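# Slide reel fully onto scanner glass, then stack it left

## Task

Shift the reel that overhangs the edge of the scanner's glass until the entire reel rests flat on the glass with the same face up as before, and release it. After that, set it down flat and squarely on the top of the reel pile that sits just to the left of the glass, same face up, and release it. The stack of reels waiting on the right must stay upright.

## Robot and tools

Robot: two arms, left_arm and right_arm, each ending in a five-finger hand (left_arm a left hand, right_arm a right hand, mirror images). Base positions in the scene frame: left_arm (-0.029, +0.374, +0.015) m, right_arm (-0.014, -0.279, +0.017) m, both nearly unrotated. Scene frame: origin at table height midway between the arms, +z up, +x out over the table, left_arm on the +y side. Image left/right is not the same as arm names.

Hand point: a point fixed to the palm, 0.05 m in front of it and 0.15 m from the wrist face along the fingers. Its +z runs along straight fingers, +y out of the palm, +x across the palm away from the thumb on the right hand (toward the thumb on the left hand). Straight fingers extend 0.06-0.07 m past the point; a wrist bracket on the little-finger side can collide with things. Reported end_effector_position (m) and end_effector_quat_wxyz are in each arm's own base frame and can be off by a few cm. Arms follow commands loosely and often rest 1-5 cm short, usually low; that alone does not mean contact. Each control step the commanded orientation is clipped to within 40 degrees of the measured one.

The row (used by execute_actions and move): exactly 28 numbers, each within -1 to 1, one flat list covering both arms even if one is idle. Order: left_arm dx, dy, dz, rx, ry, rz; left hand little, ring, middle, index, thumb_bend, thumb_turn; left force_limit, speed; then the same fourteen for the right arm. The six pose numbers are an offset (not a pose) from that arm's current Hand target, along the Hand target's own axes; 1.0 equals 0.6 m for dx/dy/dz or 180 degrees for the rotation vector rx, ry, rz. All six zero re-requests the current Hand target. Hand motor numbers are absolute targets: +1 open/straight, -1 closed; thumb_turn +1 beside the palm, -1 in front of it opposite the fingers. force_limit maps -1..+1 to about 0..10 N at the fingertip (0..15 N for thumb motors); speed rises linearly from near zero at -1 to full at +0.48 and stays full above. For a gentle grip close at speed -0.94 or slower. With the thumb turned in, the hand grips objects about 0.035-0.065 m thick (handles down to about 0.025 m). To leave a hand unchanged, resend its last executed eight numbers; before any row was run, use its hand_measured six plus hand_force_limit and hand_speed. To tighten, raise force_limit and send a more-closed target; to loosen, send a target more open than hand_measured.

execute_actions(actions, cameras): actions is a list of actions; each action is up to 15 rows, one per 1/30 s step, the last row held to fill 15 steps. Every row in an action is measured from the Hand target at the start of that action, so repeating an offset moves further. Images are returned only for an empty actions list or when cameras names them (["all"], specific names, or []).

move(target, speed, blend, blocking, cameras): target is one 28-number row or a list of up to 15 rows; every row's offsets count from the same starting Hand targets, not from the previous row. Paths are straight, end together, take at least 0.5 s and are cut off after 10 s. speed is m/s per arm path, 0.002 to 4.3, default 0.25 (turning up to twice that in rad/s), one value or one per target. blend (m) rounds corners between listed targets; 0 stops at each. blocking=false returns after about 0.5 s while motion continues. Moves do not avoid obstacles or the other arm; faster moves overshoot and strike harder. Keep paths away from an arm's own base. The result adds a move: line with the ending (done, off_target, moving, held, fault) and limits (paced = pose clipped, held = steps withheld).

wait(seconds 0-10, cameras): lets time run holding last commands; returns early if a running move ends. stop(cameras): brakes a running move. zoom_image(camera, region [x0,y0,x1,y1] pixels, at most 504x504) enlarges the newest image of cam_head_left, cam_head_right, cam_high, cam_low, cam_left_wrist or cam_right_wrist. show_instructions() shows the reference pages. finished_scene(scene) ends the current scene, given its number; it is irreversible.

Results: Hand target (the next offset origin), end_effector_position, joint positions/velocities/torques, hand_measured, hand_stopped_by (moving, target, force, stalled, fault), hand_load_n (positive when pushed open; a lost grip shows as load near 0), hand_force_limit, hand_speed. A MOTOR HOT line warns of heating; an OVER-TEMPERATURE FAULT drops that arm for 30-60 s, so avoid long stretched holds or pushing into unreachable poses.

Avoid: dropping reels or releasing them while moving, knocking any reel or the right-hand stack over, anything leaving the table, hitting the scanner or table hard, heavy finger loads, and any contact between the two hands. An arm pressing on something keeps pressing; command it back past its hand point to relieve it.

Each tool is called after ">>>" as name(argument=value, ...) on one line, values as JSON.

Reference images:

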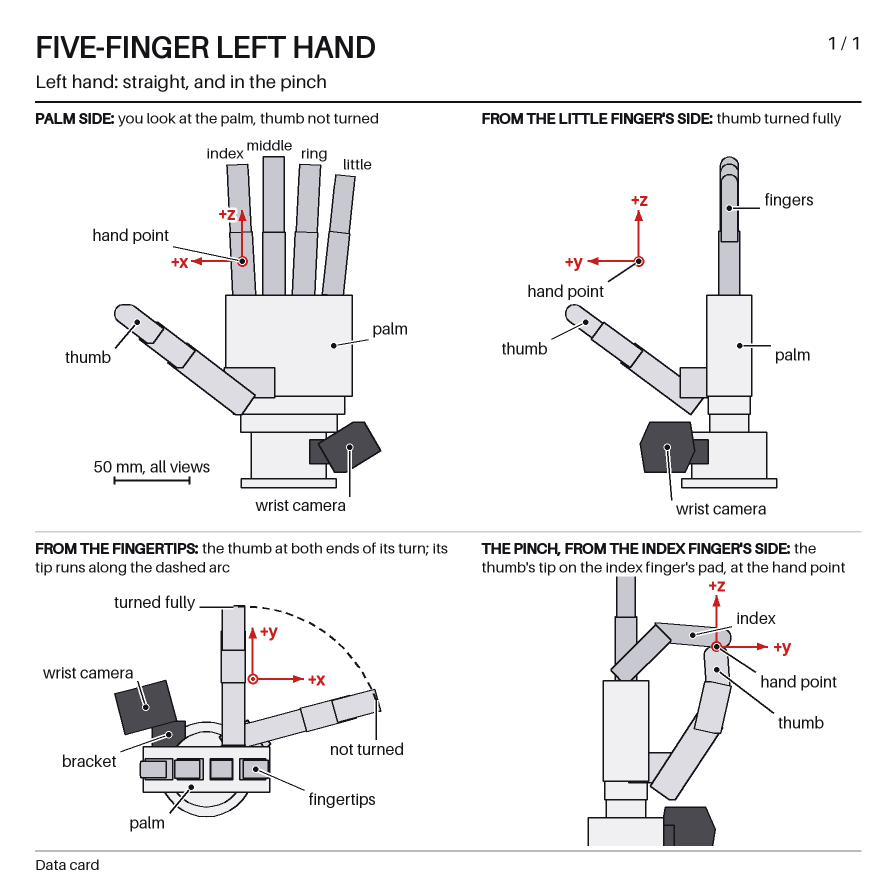

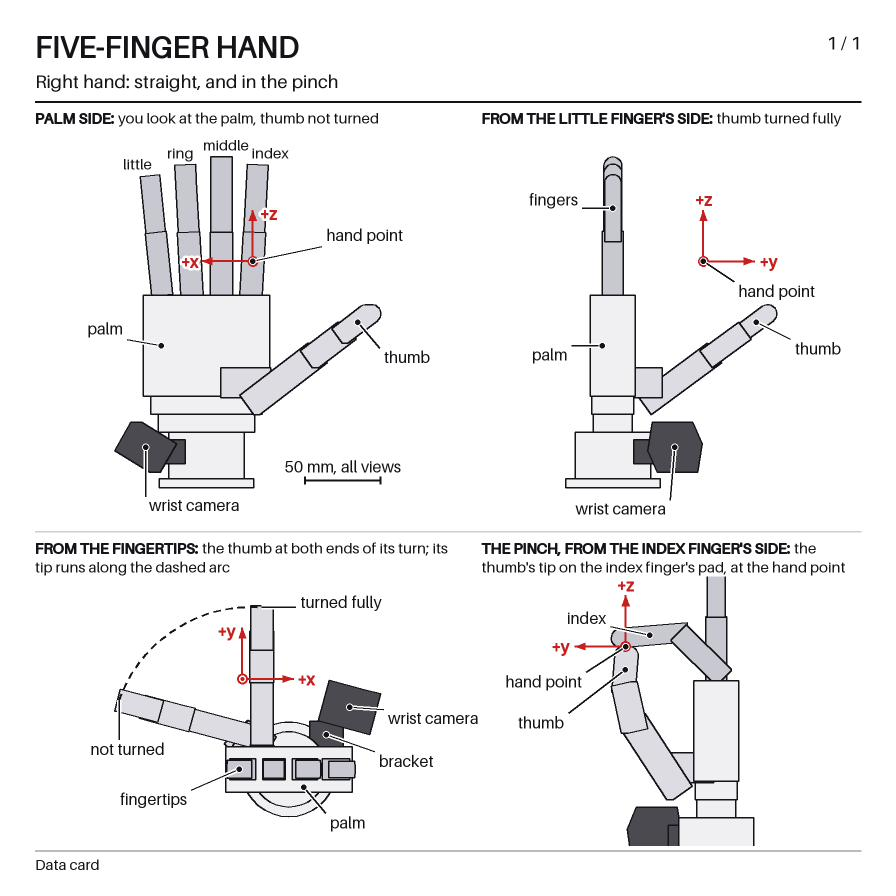

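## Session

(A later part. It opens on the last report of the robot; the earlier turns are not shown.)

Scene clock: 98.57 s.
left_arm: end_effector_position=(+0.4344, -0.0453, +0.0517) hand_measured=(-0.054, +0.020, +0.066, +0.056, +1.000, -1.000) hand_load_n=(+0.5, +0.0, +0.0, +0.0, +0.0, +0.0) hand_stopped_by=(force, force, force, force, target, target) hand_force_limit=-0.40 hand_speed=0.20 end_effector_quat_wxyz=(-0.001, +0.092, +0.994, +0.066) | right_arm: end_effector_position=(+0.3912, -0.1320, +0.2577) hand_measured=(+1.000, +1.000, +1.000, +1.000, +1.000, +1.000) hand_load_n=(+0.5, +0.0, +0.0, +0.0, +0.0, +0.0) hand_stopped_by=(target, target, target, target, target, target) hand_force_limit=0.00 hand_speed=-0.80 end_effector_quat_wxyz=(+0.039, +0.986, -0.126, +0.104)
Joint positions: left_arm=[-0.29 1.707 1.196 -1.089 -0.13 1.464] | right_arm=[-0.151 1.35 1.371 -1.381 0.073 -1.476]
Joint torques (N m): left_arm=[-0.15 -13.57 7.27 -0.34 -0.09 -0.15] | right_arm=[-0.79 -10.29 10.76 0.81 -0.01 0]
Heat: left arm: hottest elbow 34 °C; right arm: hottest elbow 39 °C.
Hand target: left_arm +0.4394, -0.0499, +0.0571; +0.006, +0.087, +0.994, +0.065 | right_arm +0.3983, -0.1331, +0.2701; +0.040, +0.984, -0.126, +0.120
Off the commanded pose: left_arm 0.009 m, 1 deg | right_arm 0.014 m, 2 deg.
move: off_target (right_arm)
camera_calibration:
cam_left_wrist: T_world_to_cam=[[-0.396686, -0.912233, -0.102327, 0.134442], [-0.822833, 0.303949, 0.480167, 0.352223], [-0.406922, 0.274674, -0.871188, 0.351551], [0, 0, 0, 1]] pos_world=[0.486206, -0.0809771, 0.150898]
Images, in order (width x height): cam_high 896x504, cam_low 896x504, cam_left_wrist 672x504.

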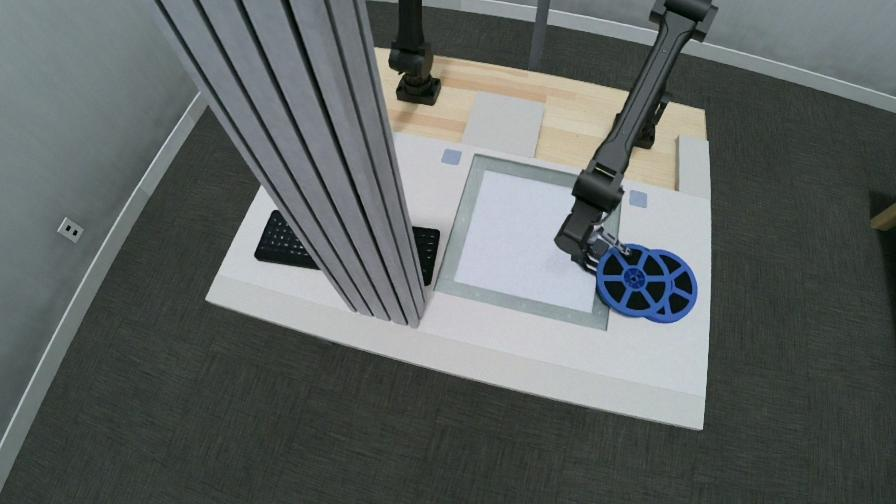

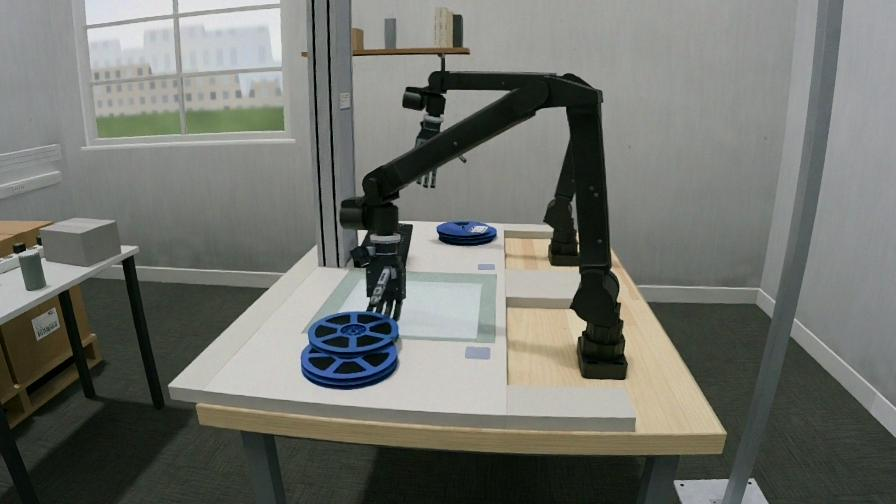

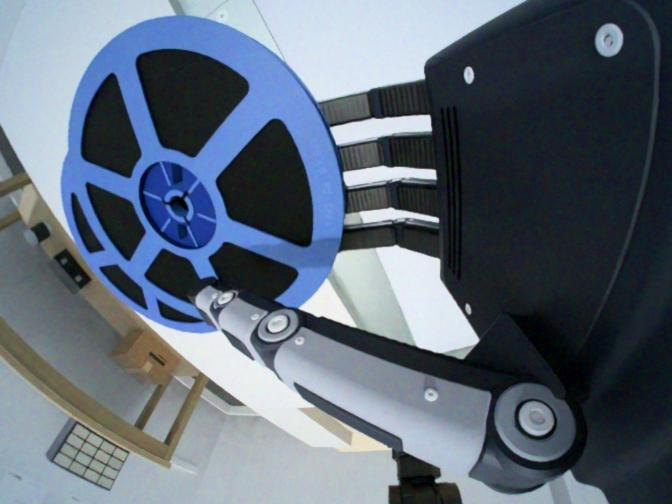

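>>> move(target=[[0.0096,0.0537,0.0071,0,0,0,-0.4,-0.4,-0.4,-0.4,1,-1,-0.4,0.2, 0,0,0,0,0,0,1,1,1,1,1,1,0,-0.8]], speed=0.06, cameras=["cam_low","cam_high"])

>>> zoom_image(camera="cam_low", region=[280, 290, 420, 400])

>>> zoom_image(camera="cam_high", region=[560, 180, 740, 340])

Scene clock: 100.90 s.
left_arm: end_effector_position=(+0.4394, -0.0194, +0.0559) hand_measured=(-0.054, +0.020, +0.066, +0.056, +1.000, -1.000) hand_load_n=(+0.5, +0.0, +0.0, +0.0, +0.0, +0.0) hand_stopped_by=(force, force, force, force, target, target) hand_force_limit=-0.40 hand_speed=0.20 end_effector_quat_wxyz=(+0.000, +0.082, +0.994, +0.065) | right_arm: end_effector_position=(+0.3912, -0.1320, +0.2577) hand_measured=(+1.000, +1.000, +1.000, +1.000, +1.000, +1.000) hand_load_n=(+0.0, +0.0, +0.0, +0.0, +0.0, +0.0) hand_stopped_by=(target, target, target, target, target, target) hand_force_limit=0.00 hand_speed=-0.80 end_effector_quat_wxyz=(+0.039, +0.986, -0.126, +0.104)
Joint positions: left_arm=[-0.232 1.697 1.196 -1.089 -0.13 1.502] | right_arm=[-0.151 1.35 1.371 -1.381 0.073 -1.476]
Joint torques (N m): left_arm=[0.91 -14.51 5.34 0.29 -0.15 0.12] | right_arm=[-0.79 -10.23 10.76 0.77 -0.01 0]
Heat: left arm: hottest elbow 34 °C; right arm: hottest elbow 39 °C.
Hand target: left_arm +0.4394, -0.0169, +0.0571; +0.006, +0.087, +0.994, +0.065 | right_arm +0.3983, -0.1331, +0.2701; +0.040, +0.984, -0.126, +0.120
Off the commanded pose: left_arm 0.003 m, 1 deg | right_arm 0.014 m, 2 deg.
move: off_target (right_arm)
Images, in order (width x height): cam_high 896x504, cam_low 896x504.

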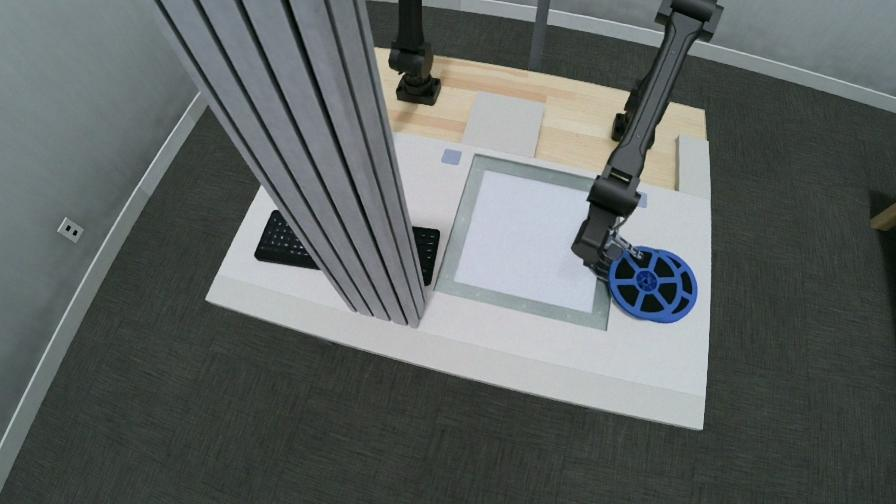

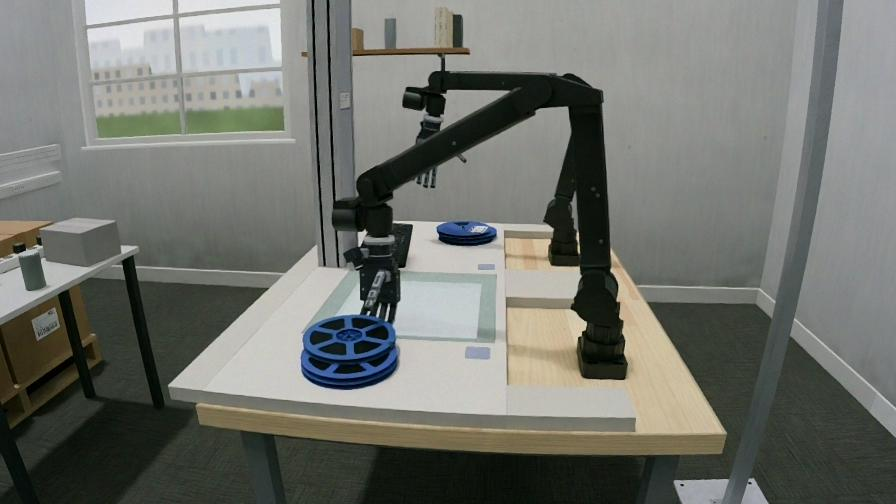

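Scaled by 3.600 from the camera's 896x504 image, which has a finer 1280x720 frame.

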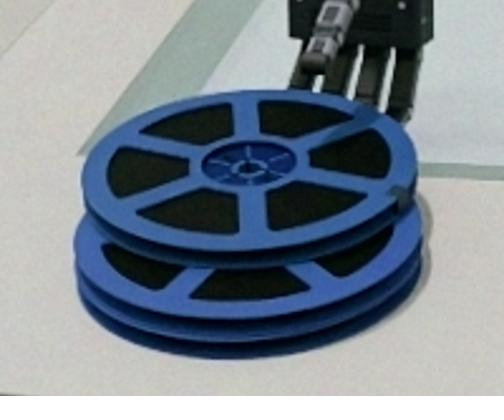

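Scaled by 2.800 from the camera's 896x504 image, which has a finer 1280x720 frame.

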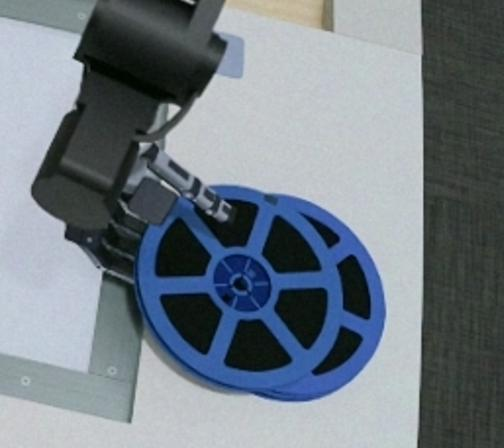

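>>> move(target=[[0.0,-0.0045,0.0347,0.042,0,0,-0.4,-0.4,-0.4,-0.4,1,-1,-0.4,0.2, 0,0,0,0,0,0,1,1,1,1,1,1,0,-0.8]], speed=0.05, cameras=["cam_low","cam_high"])

>>> zoom_image(camera="cam_low", region=[280, 290, 420, 400])

>>> zoom_image(camera="cam_high", region=[560, 180, 740, 340])

Scene clock: 103.00 s.
left_arm: end_effector_position=(+0.4403, -0.0197, +0.0465) hand_measured=(-0.054, +0.020, +0.064, +0.056, +1.000, -1.000) hand_load_n=(+0.0, +0.0, -4.0, +0.0, +0.0, +0.0) hand_stopped_by=(force, force, force, force, target, target) hand_force_limit=-0.40 hand_speed=0.20 end_effector_quat_wxyz=(+0.003, +0.080, +0.997, +0.003) | right_arm: end_effector_position=(+0.3912, -0.1320, +0.2577) hand_measured=(+1.000, +1.000, +1.000, +1.000, +1.000, +1.000) hand_load_n=(+0.0, +0.0, +0.0, +0.0, +0.0, +0.0) hand_stopped_by=(target, target, target, target, target, target) hand_force_limit=0.00 hand_speed=-0.80 end_effector_quat_wxyz=(+0.039, +0.986, -0.126, +0.104)
Joint positions: left_arm=[-0.182 1.687 1.183 -1.063 -0.006 1.548] | right_arm=[-0.151 1.35 1.371 -1.381 0.073 -1.476]
Joint torques (N m): left_arm=[0.97 -12.51 5.01 0.7 0.31 0.21] | right_arm=[-0.79 -10.29 10.76 0.81 -0.01 0]
Heat: left arm: hottest elbow 33 °C; right arm: hottest elbow 39 °C.
Hand target: left_arm +0.4394, -0.0168, +0.0362; +0.000, +0.087, +0.996, -0.001 | right_arm +0.3983, -0.1331, +0.2701; +0.040, +0.984, -0.126, +0.120
Off the commanded pose: left_arm 0.011 m, 1 deg | right_arm 0.014 m, 2 deg.
move: off_target (left_arm, right_arm)
Images, in order (width x height): cam_high 896x504, cam_low 896x504.

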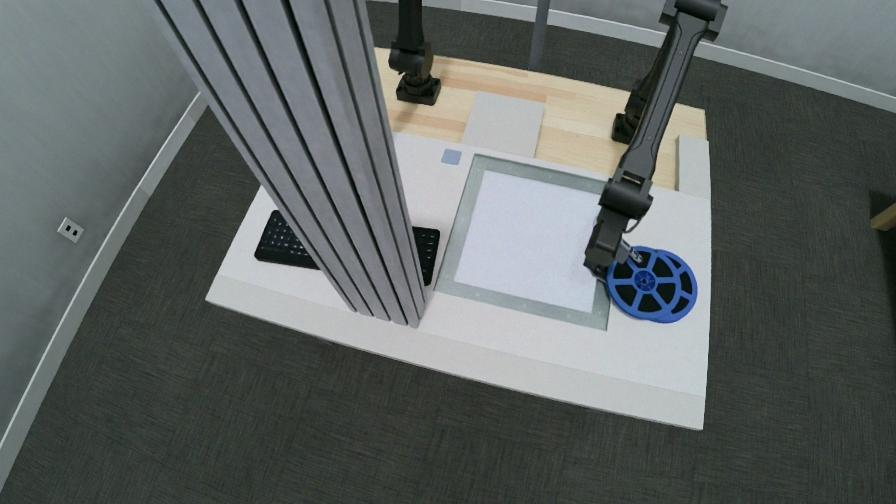

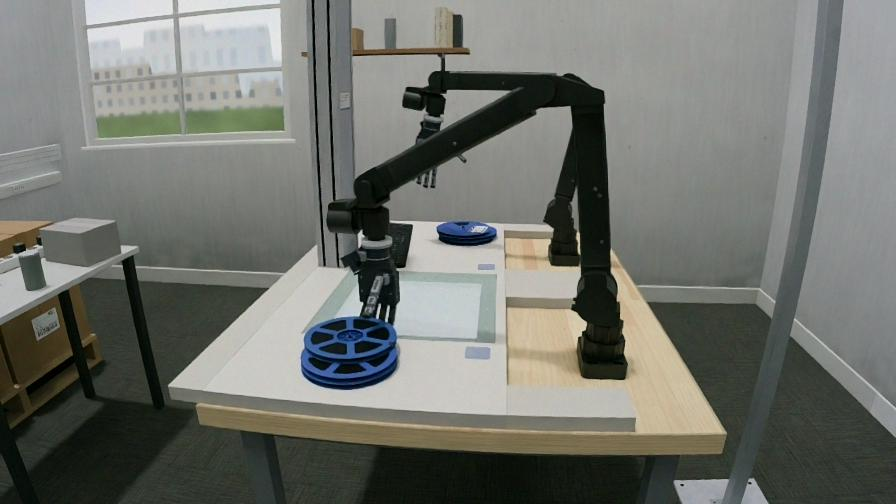

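Scaled by 3.600 from the camera's 896x504 image, which has a finer 1280x720 frame.

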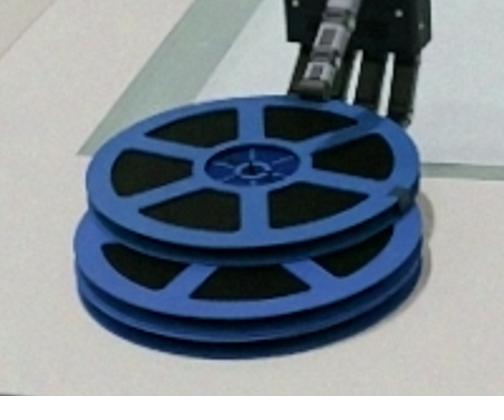

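Scaled by 2.800 from the camera's 896x504 image, which has a finer 1280x720 frame.

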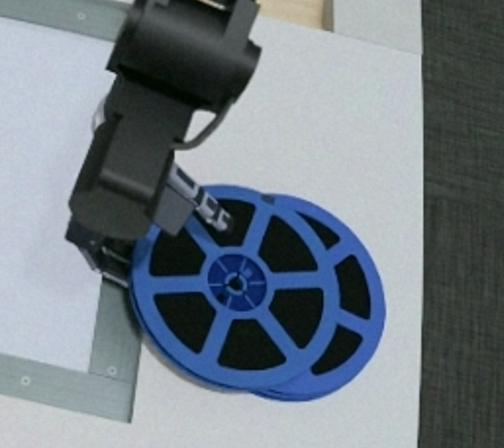

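>>> move(target=[[0.0,-0.05,-0.005,0,0,0,-0.4,-0.4,-0.4,-0.4,1,-1,-0.4,0.2, 0,0,0,0,0,0,1,1,1,1,1,1,0,-0.8]], speed=0.06, cameras=["cam_low","cam_high"])

>>> zoom_image(camera="cam_high", region=[560, 180, 740, 340])

Scene clock: 104.40 s.
left_arm: end_effector_position=(+0.4379, -0.0396, +0.0465) hand_measured=(-0.054, +0.020, +0.064, +0.056, +1.000, -1.000) hand_load_n=(+0.0, +0.0, -3.0, +0.0, +0.0, +0.0) hand_stopped_by=(force, force, force, force, target, target) hand_force_limit=-0.40 hand_speed=0.20 end_effector_quat_wxyz=(+0.004, +0.089, +0.996, +0.004) | right_arm: end_effector_position=(+0.3912, -0.1320, +0.2577) hand_measured=(+1.000, +1.000, +1.000, +1.000, +1.000, +1.000) hand_load_n=(+0.0, +0.0, +0.0, +0.0, +0.0, +0.0) hand_stopped_by=(target, target, target, target, target, target) hand_force_limit=0.00 hand_speed=-0.80 end_effector_quat_wxyz=(+0.039, +0.986, -0.126, +0.104)
Joint positions: left_arm=[-0.227 1.687 1.183 -1.061 -0.009 1.522] | right_arm=[-0.151 1.35 1.371 -1.381 0.073 -1.476]
Joint torques (N m): left_arm=[-0.44 -12.69 5.49 0.31 0.44 -0.12] | right_arm=[-0.67 -10.23 10.74 0.77 0 0.01]
Heat: left arm: hottest elbow 33 °C; right arm: hottest elbow 39 °C.
Hand target: left_arm +0.4342, -0.0465, +0.0392; +0.000, +0.087, +0.996, -0.001 | right_arm +0.3983, -0.1331, +0.2701; +0.040, +0.984, -0.126, +0.120
Off the commanded pose: left_arm 0.011 m, 1 deg | right_arm 0.014 m, 2 deg.
move: off_target (left_arm, right_arm)
Images, in order (width x height): cam_high 896x504, cam_low 896x504.

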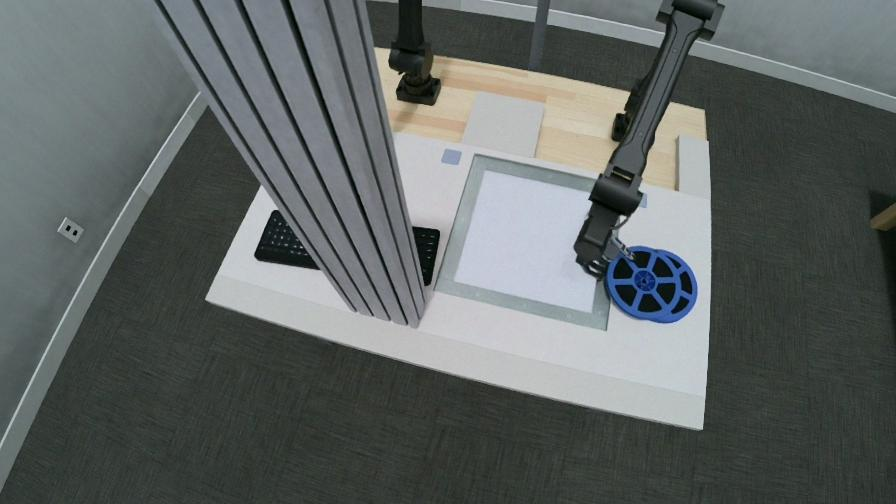

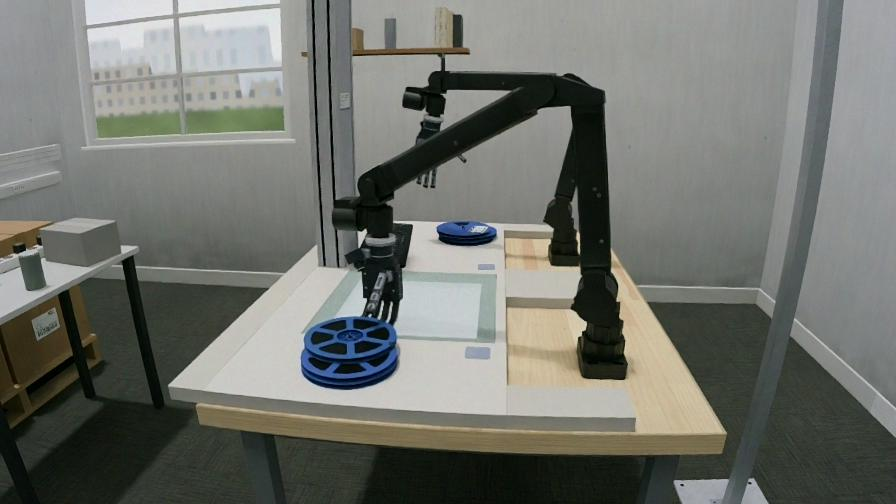

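Scaled by 2.800 from the camera's 896x504 image, which has a finer 1280x720 frame.

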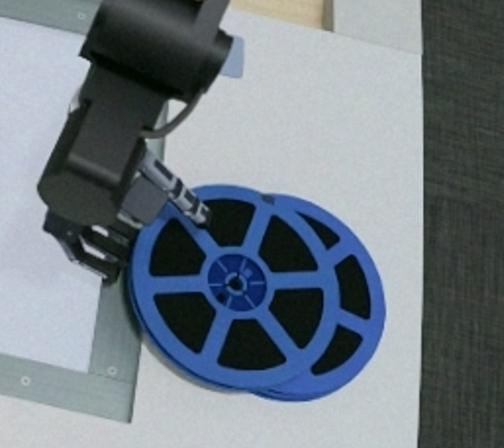

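>>> move(target=[[0.0,-0.0758,-0.003,0,0,0,-0.4,-0.4,-0.4,-0.4,1,-1,-0.4,0.2, 0,0,0,0,0,0,1,1,1,1,1,1,0,-0.8],[0.0,-0.0758,-0.12,0,0,0,-0.4,-0.4,-0.4,-0.4,1,-1,-0.4,0.2, 0,0,0,0,0,0,1,1,1,1,1,1,0,-0.8],[-0.0218,0.0326,-0.185,0,0,-0.1,1,1,1,1,1,1,0,0.4, 0,0,0,0,0,0,1,1,1,1,1,1,0,-0.8]], speed=[0.06,0.2,0.2], blend=[0.0,0.02,0], cameras=["cam_low","cam_high","cam_left_wrist"])

>>> zoom_image(camera="cam_high", region=[560, 180, 740, 340])

>>> zoom_image(camera="cam_low", region=[280, 290, 420, 400])

Scene clock: 109.97 s.
left_arm: end_effector_position=(+0.4346, -0.0269, +0.1403) hand_measured=(+1.000, +1.000, +1.000, +1.000, +1.000, +1.000) hand_load_n=(+0.0, +0.0, +0.0, +0.0, +0.0, +0.0) hand_stopped_by=(target, target, target, target, target, target) hand_force_limit=0.00 hand_speed=0.40 end_effector_quat_wxyz=(-0.012, -0.062, +0.998, +0.002) | right_arm: end_effector_position=(+0.3912, -0.1320, +0.2577) hand_measured=(+1.000, +1.000, +1.000, +1.000, +1.000, +1.000) hand_load_n=(+0.0, +0.0, +0.0, +0.0, +0.0, +0.0) hand_stopped_by=(target, target, target, target, target, target) hand_force_limit=0.00 hand_speed=-0.80 end_effector_quat_wxyz=(+0.039, +0.986, -0.126, +0.104)
Joint positions: left_arm=[-0.172 1.643 1.389 -1.341 0.001 1.274] | right_arm=[-0.151 1.35 1.371 -1.381 0.073 -1.476]
Joint torques (N m): left_arm=[0.62 -12.1 10.29 -0.44 0.08 -0.11] | right_arm=[-0.73 -10.23 10.77 0.8 -0.01 0]
Heat: left arm: hottest elbow 33 °C; right arm: hottest elbow 39 °C.
Hand target: left_arm +0.4504, -0.0292, +0.1502; +0.000, -0.070, +0.998, -0.001 | right_arm +0.3983, -0.1331, +0.2701; +0.040, +0.984, -0.126, +0.120
Off the commanded pose: left_arm 0.019 m, 2 deg | right_arm 0.014 m, 2 deg.
move: off_target (left_arm, right_arm); target 3's new numbers were sent with left_arm's hand 0.019 m and 2 deg from that target
camera_calibration:
cam_left_wrist: T_world_to_cam=[[-0.0975341, -0.994994, 0.0217722, 0.0107504], [-0.879696, 0.0964214, 0.465659, 0.32544], [-0.465427, 0.0262647, -0.884696, 0.444362], [0, 0, 0, 1]] pos_world=[0.494155, -0.0323539, 0.241348]
Images, in order (width x height): cam_high 896x504, cam_low 896x504, cam_left_wrist 672x504.

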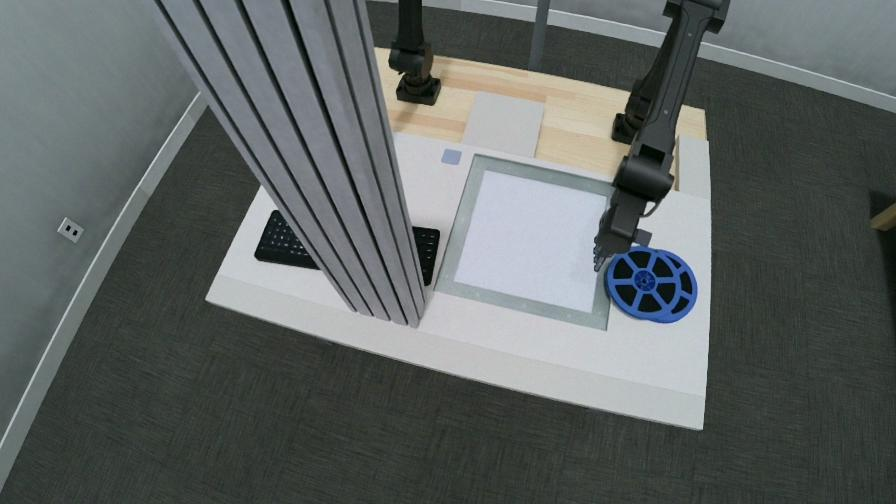

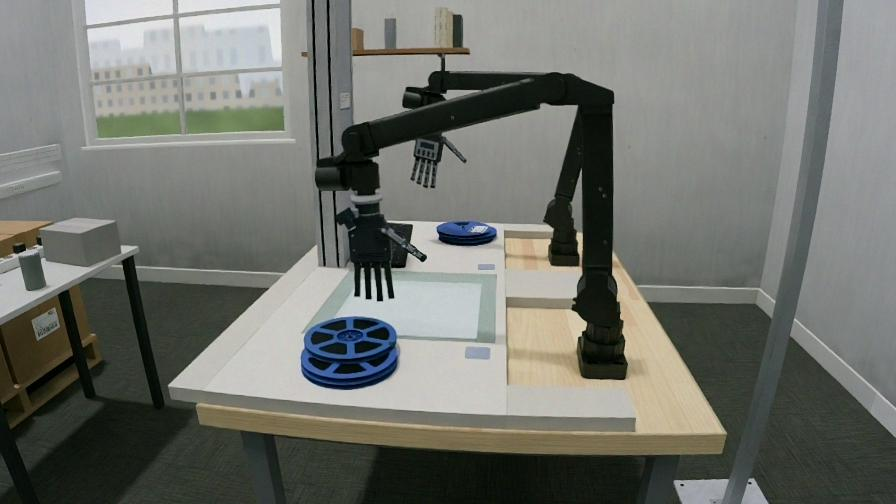

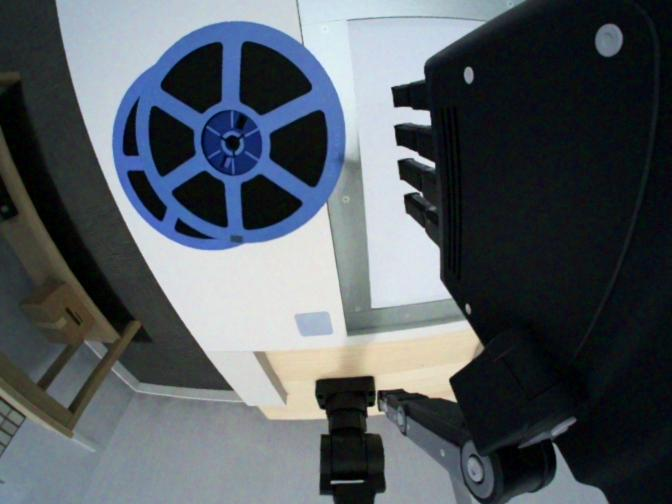

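Scaled by 2.800 from the camera's 896x504 image, which has a finer 1280x720 frame.

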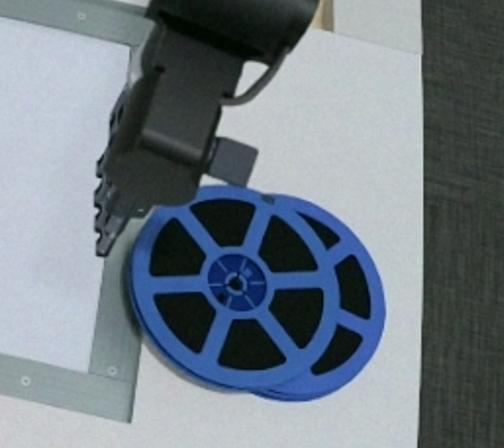

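Scaled by 3.600 from the camera's 896x504 image, which has a finer 1280x720 frame.

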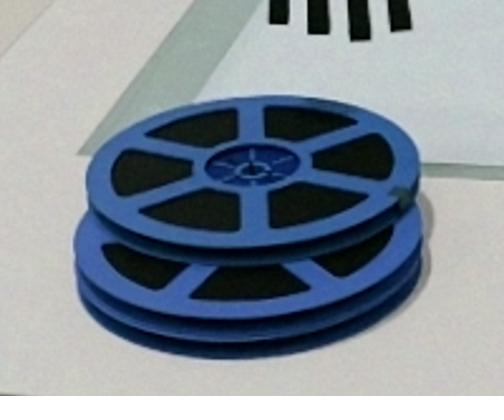

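>>> move(target=[[-0.056,0.0,0.0,0,0,0,1,1,1,1,1,1,0,0.4, 0,0,0,0,0,0,1,1,1,1,1,1,0,-0.8],[-0.056,0.0,0.117,0,0,0,1,1,1,1,1,1,0,0.4, 0,0,0,0,0,0,1,1,1,1,1,1,0,-0.8]], speed=[0.15,0.12], blend=[0.02,0], cameras=["cam_low","cam_high","cam_left_wrist"])

>>> zoom_image(camera="cam_low", region=[280, 270, 420, 400])

Scene clock: 113.20 s.
left_arm: end_effector_position=(+0.4838, -0.0272, +0.0890) hand_measured=(+1.000, +1.000, +1.000, +1.000, +1.000, +1.000) hand_load_n=(+0.0, +0.0, +0.0, +0.0, +0.0, +0.0) hand_stopped_by=(target, target, target, target, target, target) hand_force_limit=0.00 hand_speed=0.40 end_effector_quat_wxyz=(+0.005, -0.071, +0.997, -0.002) | right_arm: end_effector_position=(+0.3912, -0.1320, +0.2577) hand_measured=(+1.000, +1.000, +1.000, +1.000, +1.000, +1.000) hand_load_n=(+0.0, +0.0, +0.0, +0.0, +0.0, +0.0) hand_stopped_by=(target, target, target, target, target, target) hand_force_limit=0.00 hand_speed=-0.80 end_effector_quat_wxyz=(+0.039, +0.986, -0.126, +0.104)
Joint positions: left_arm=[-0.155 1.781 1.436 -1.216 0.001 1.274] | right_arm=[-0.151 1.35 1.371 -1.381 0.073 -1.476]
Joint torques (N m): left_arm=[0.56 -14.27 6.05 0.25 0.09 0.07] | right_arm=[-0.79 -10.23 10.76 0.79 0 0.01]
Heat: left arm: hottest shoulder 33 °C; right arm: hottest elbow 39 °C.
Hand target: left_arm +0.4837, -0.0248, +0.0798; +0.000, -0.070, +0.998, -0.001 | right_arm +0.3983, -0.1331, +0.2701; +0.040, +0.984, -0.126, +0.120
Off the commanded pose: left_arm 0.009 m, 1 deg | right_arm 0.014 m, 2 deg.
move: off_target (right_arm); blend cut to 0.0171 m at target 1
camera_calibration:
cam_left_wrist: T_world_to_cam=[[-0.0816346, -0.996366, 0.0242894, 0.00847408], [-0.896659, 0.0840617, 0.434669, 0.403241], [-0.435131, 0.0137047, -0.900263, 0.408323], [0, 0, 0, 1]] pos_world=[0.539936, -0.0310498, 0.192116]
Images, in order (width x height): cam_high 896x504, cam_low 896x504, cam_left_wrist 672x504.

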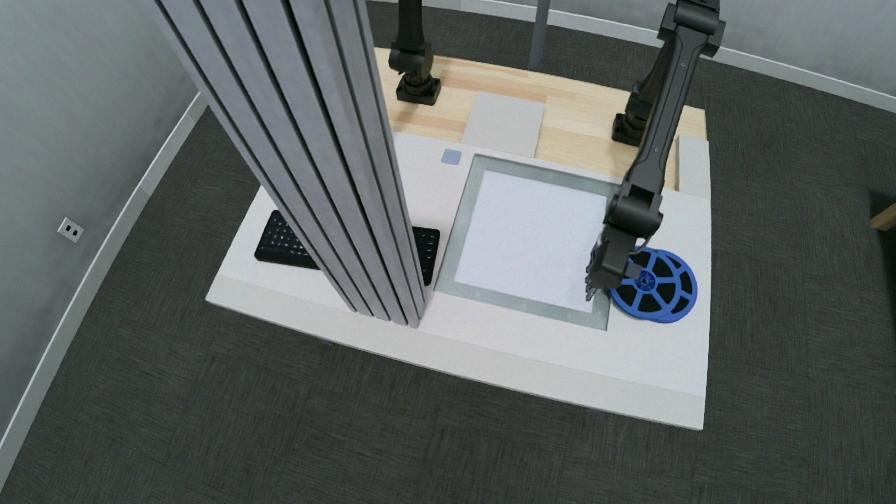

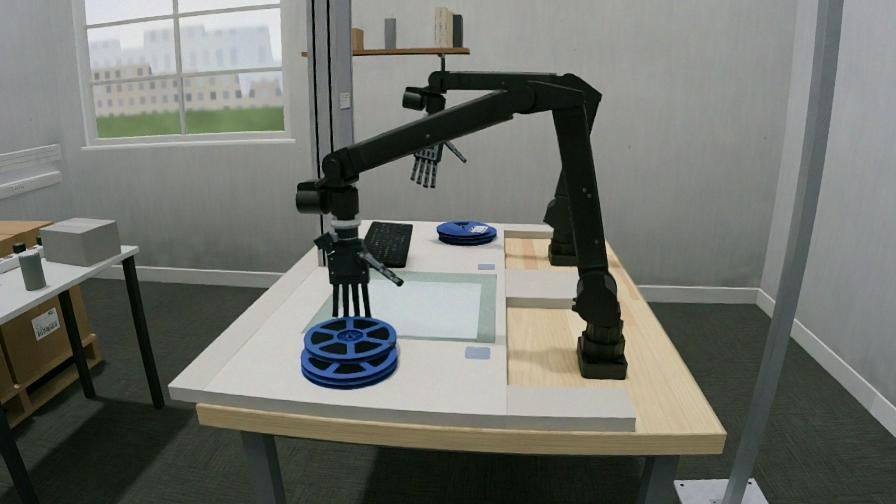

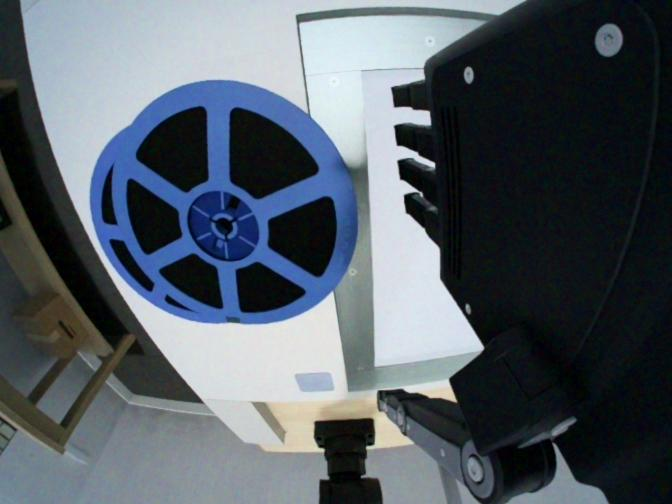

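Scaled by 3.600 from the camera's 896x504 image, which has a finer 1280x720 frame.

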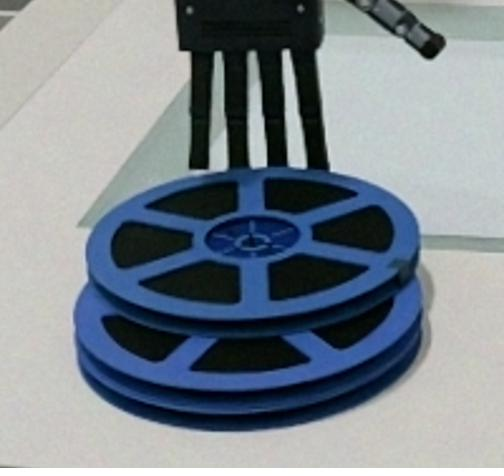

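>>> move(target=[[0,0.103,0.003,0,0,0,1,1,1,1,1,1,0,0.4, 0,0,0,0,0,0,1,1,1,1,1,1,0,-0.8]], speed=0.08, cameras=["cam_low","cam_high","cam_left_wrist"])

>>> zoom_image(camera="cam_low", region=[280, 270, 420, 400])

>>> zoom_image(camera="cam_high", region=[560, 180, 740, 340])

Scene clock: 115.37 s.
left_arm: end_effector_position=(+0.4792, +0.0273, +0.0854) hand_measured=(+1.000, +1.000, +1.000, +1.000, +1.000, +1.000) hand_load_n=(+0.0, +0.0, +0.0, +0.0, +0.0, +0.0) hand_stopped_by=(target, target, target, target, target, target) hand_force_limit=0.00 hand_speed=0.40 end_effector_quat_wxyz=(+0.005, -0.071, +0.997, -0.007) | right_arm: end_effector_position=(+0.3912, -0.1320, +0.2577) hand_measured=(+1.000, +1.000, +1.000, +1.000, +1.000, +1.000) hand_load_n=(+0.0, +0.0, +0.0, +0.0, +0.0, +0.0) hand_stopped_by=(target, target, target, target, target, target) hand_force_limit=0.00 hand_speed=-0.80 end_effector_quat_wxyz=(+0.039, +0.986, -0.126, +0.104)
Joint positions: left_arm=[-0.048 1.758 1.395 -1.198 0.012 1.38] | right_arm=[-0.151 1.35 1.371 -1.381 0.073 -1.476]
Joint torques (N m): left_arm=[1.2 -14.62 5.26 0.29 -0.37 0.13] | right_arm=[-0.79 -10.29 10.76 0.77 -0.01 0.01]
Heat: left arm: hottest shoulder 33 °C; right arm: hottest elbow 39 °C.
Hand target: left_arm +0.4751, +0.0366, +0.0781; +0.000, -0.070, +0.998, -0.001 | right_arm +0.3983, -0.1331, +0.2701; +0.040, +0.984, -0.126, +0.120
Off the commanded pose: left_arm 0.013 m, 1 deg | right_arm 0.014 m, 2 deg.
move: off_target (left_arm, right_arm)
camera_calibration:
cam_left_wrist: T_world_to_cam=[[-0.0805975, -0.996155, 0.0343342, 0.0610547], [-0.89709, 0.0875097, 0.433096, 0.396416], [-0.434435, 0.00410558, -0.900694, 0.402339], [0, 0, 0, 1]] pos_world=[0.535332, 0.0244779, 0.188601]
Images, in order (width x height): cam_high 896x504, cam_low 896x504, cam_left_wrist 672x504.

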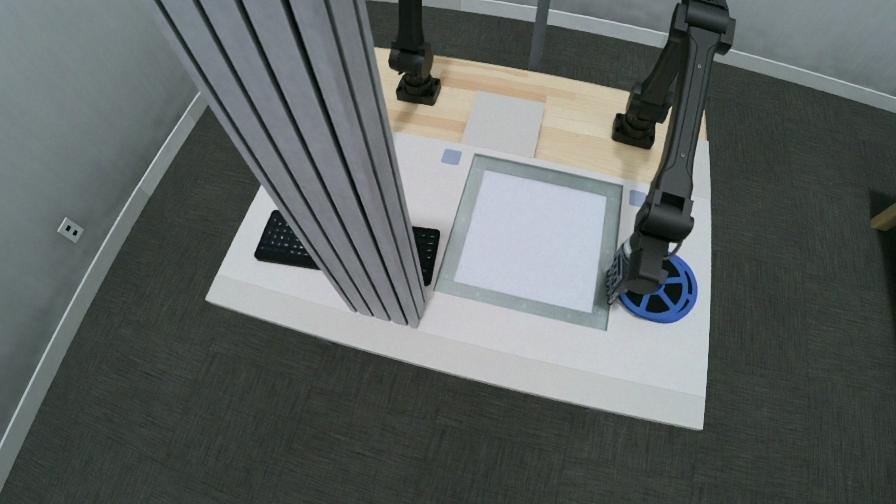

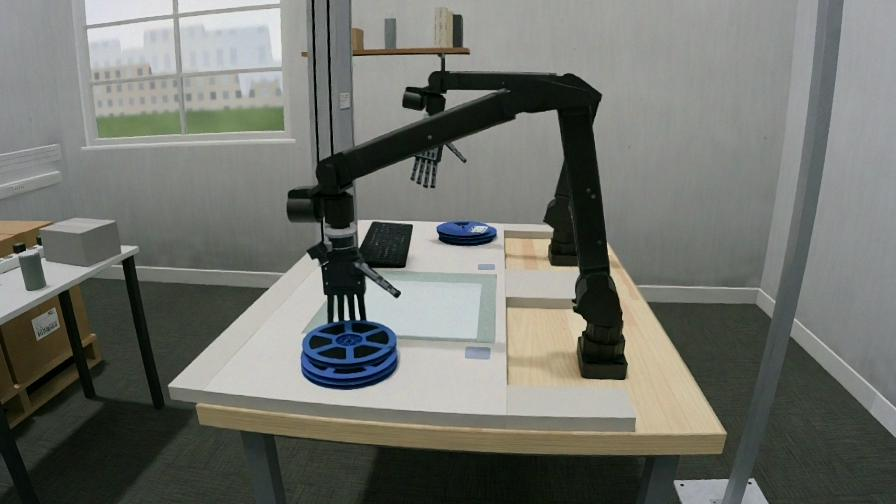

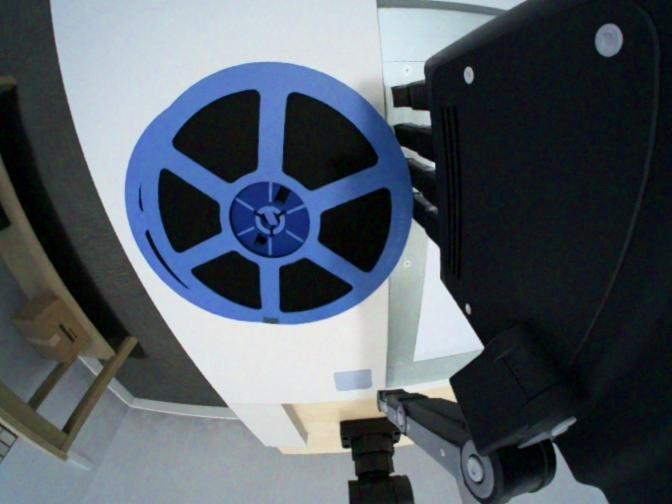

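Scaled by 3.600 from the camera's 896x504 image, which has a finer 1280x720 frame.

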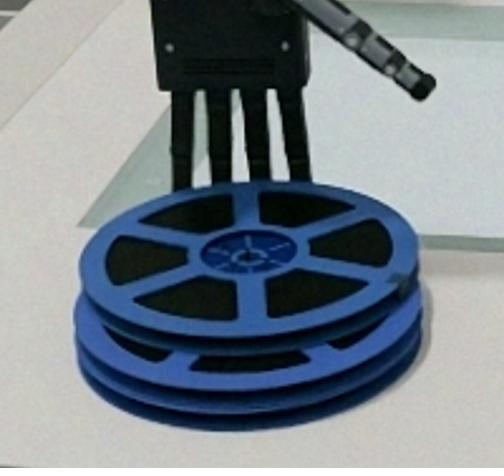

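Scaled by 2.800 from the camera's 896x504 image, which has a finer 1280x720 frame.

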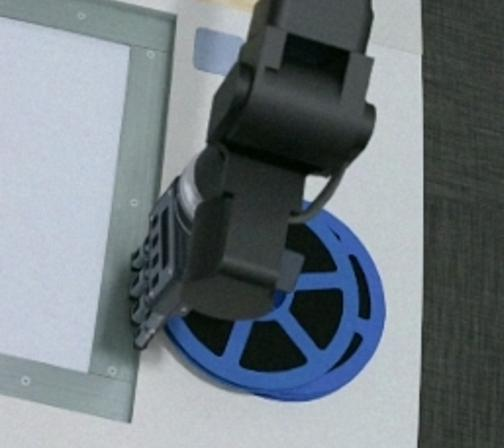

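>>> move(target=[[0,0.043,-0.004,0,0,0,1,1,1,1,1,1,0,0.4, 0,0,0,0,0,0,1,1,1,1,1,1,0,-0.8]], speed=0.06, cameras=["cam_low","cam_high","cam_left_wrist"])

>>> zoom_image(camera="cam_low", region=[280, 270, 420, 400])

>>> zoom_image(camera="cam_high", region=[560, 180, 740, 340])

>>> zoom_image(camera="cam_left_wrist", region=[100, 40, 440, 340])

Scene clock: 117.20 s.
left_arm: end_effector_position=(+0.4758, +0.0553, +0.0855) hand_measured=(+1.000, +1.000, +1.000, +1.000, +1.000, +1.000) hand_load_n=(+0.0, +0.0, +0.5, +0.0, +0.0, +0.0) hand_stopped_by=(target, target, target, target, target, target) hand_force_limit=0.00 hand_speed=0.40 end_effector_quat_wxyz=(+0.004, -0.073, +0.997, -0.006) | right_arm: end_effector_position=(+0.3912, -0.1320, +0.2577) hand_measured=(+1.000, +1.000, +1.000, +1.000, +1.000, +1.000) hand_load_n=(+0.0, +0.0, +0.0, +0.0, +0.0, +0.0) hand_stopped_by=(target, target, target, target, target, target) hand_force_limit=0.00 hand_speed=-0.80 end_effector_quat_wxyz=(+0.039, +0.986, -0.126, +0.104)
Joint positions: left_arm=[0.006 1.749 1.384 -1.196 0.012 1.43] | right_arm=[-0.151 1.35 1.371 -1.381 0.073 -1.476]
Joint torques (N m): left_arm=[1.14 -14.97 5.42 0.16 -0.34 0.14] | right_arm=[-0.79 -10.23 10.76 0.8 -0.01 0.01]
Heat: left arm: hottest shoulder 33 °C; right arm: hottest elbow 39 °C.
Hand target: left_arm +0.4715, +0.0621, +0.0804; +0.000, -0.070, +0.998, -0.001 | right_arm +0.3983, -0.1331, +0.2701; +0.040, +0.984, -0.126, +0.120
Off the commanded pose: left_arm 0.010 m, 1 deg | right_arm 0.014 m, 2 deg.
move: off_target (right_arm)
camera_calibration:
cam_left_wrist: T_world_to_cam=[[-0.0767613, -0.996487, 0.0334865, 0.0870109], [-0.896835, 0.083682, 0.434378, 0.39081], [-0.435655, 0.00331162, -0.900108, 0.401371], [0, 0, 0, 1]] pos_world=[0.53203, 0.0526723, 0.188604]
Images, in order (width x height): cam_high 896x504, cam_low 896x504, cam_left_wrist 672x504.

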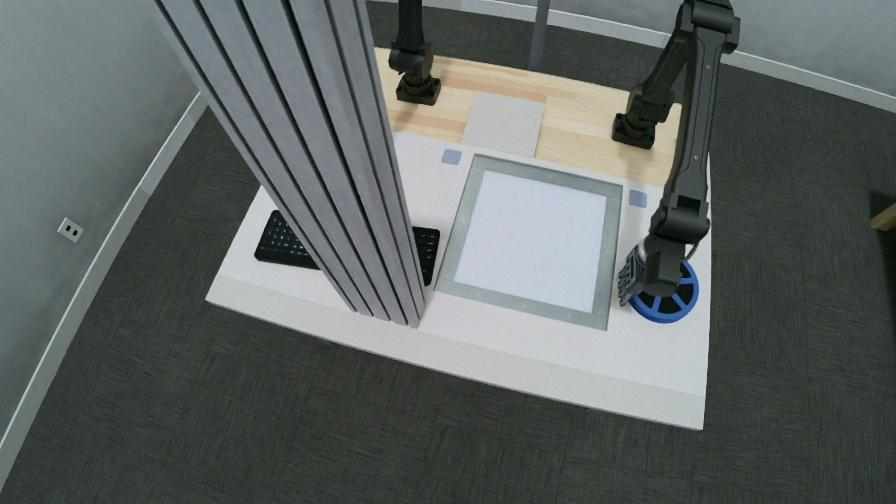

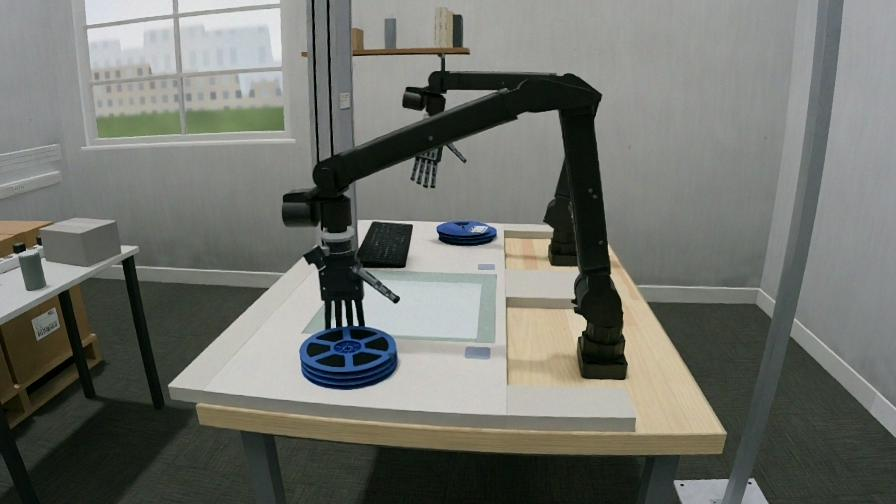

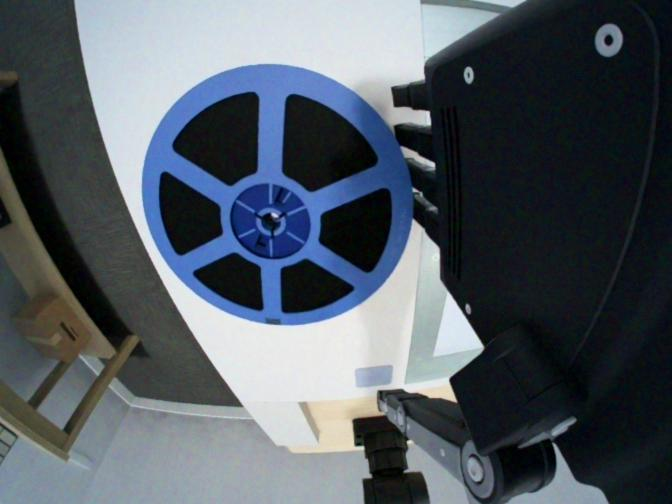

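Scaled by 3.600 from the camera's 896x504 image, which has a finer 1280x720 frame.

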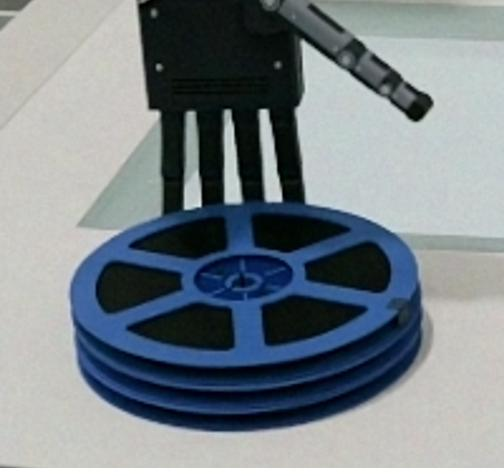

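Scaled by 2.800 from the camera's 896x504 image, which has a finer 1280x720 frame.

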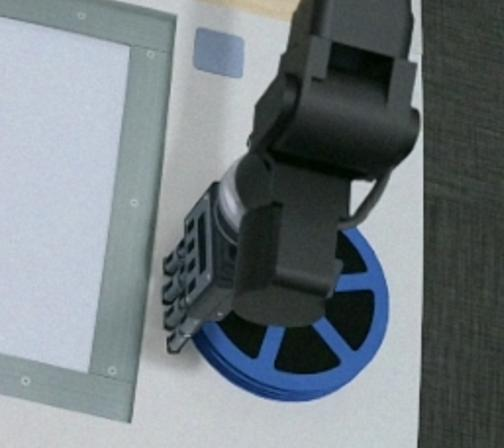

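Scaled by 1.482 from the camera's 672x504 image, which has a finer 960x720 frame.

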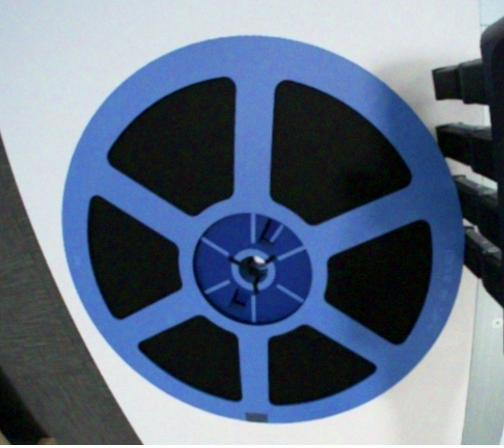

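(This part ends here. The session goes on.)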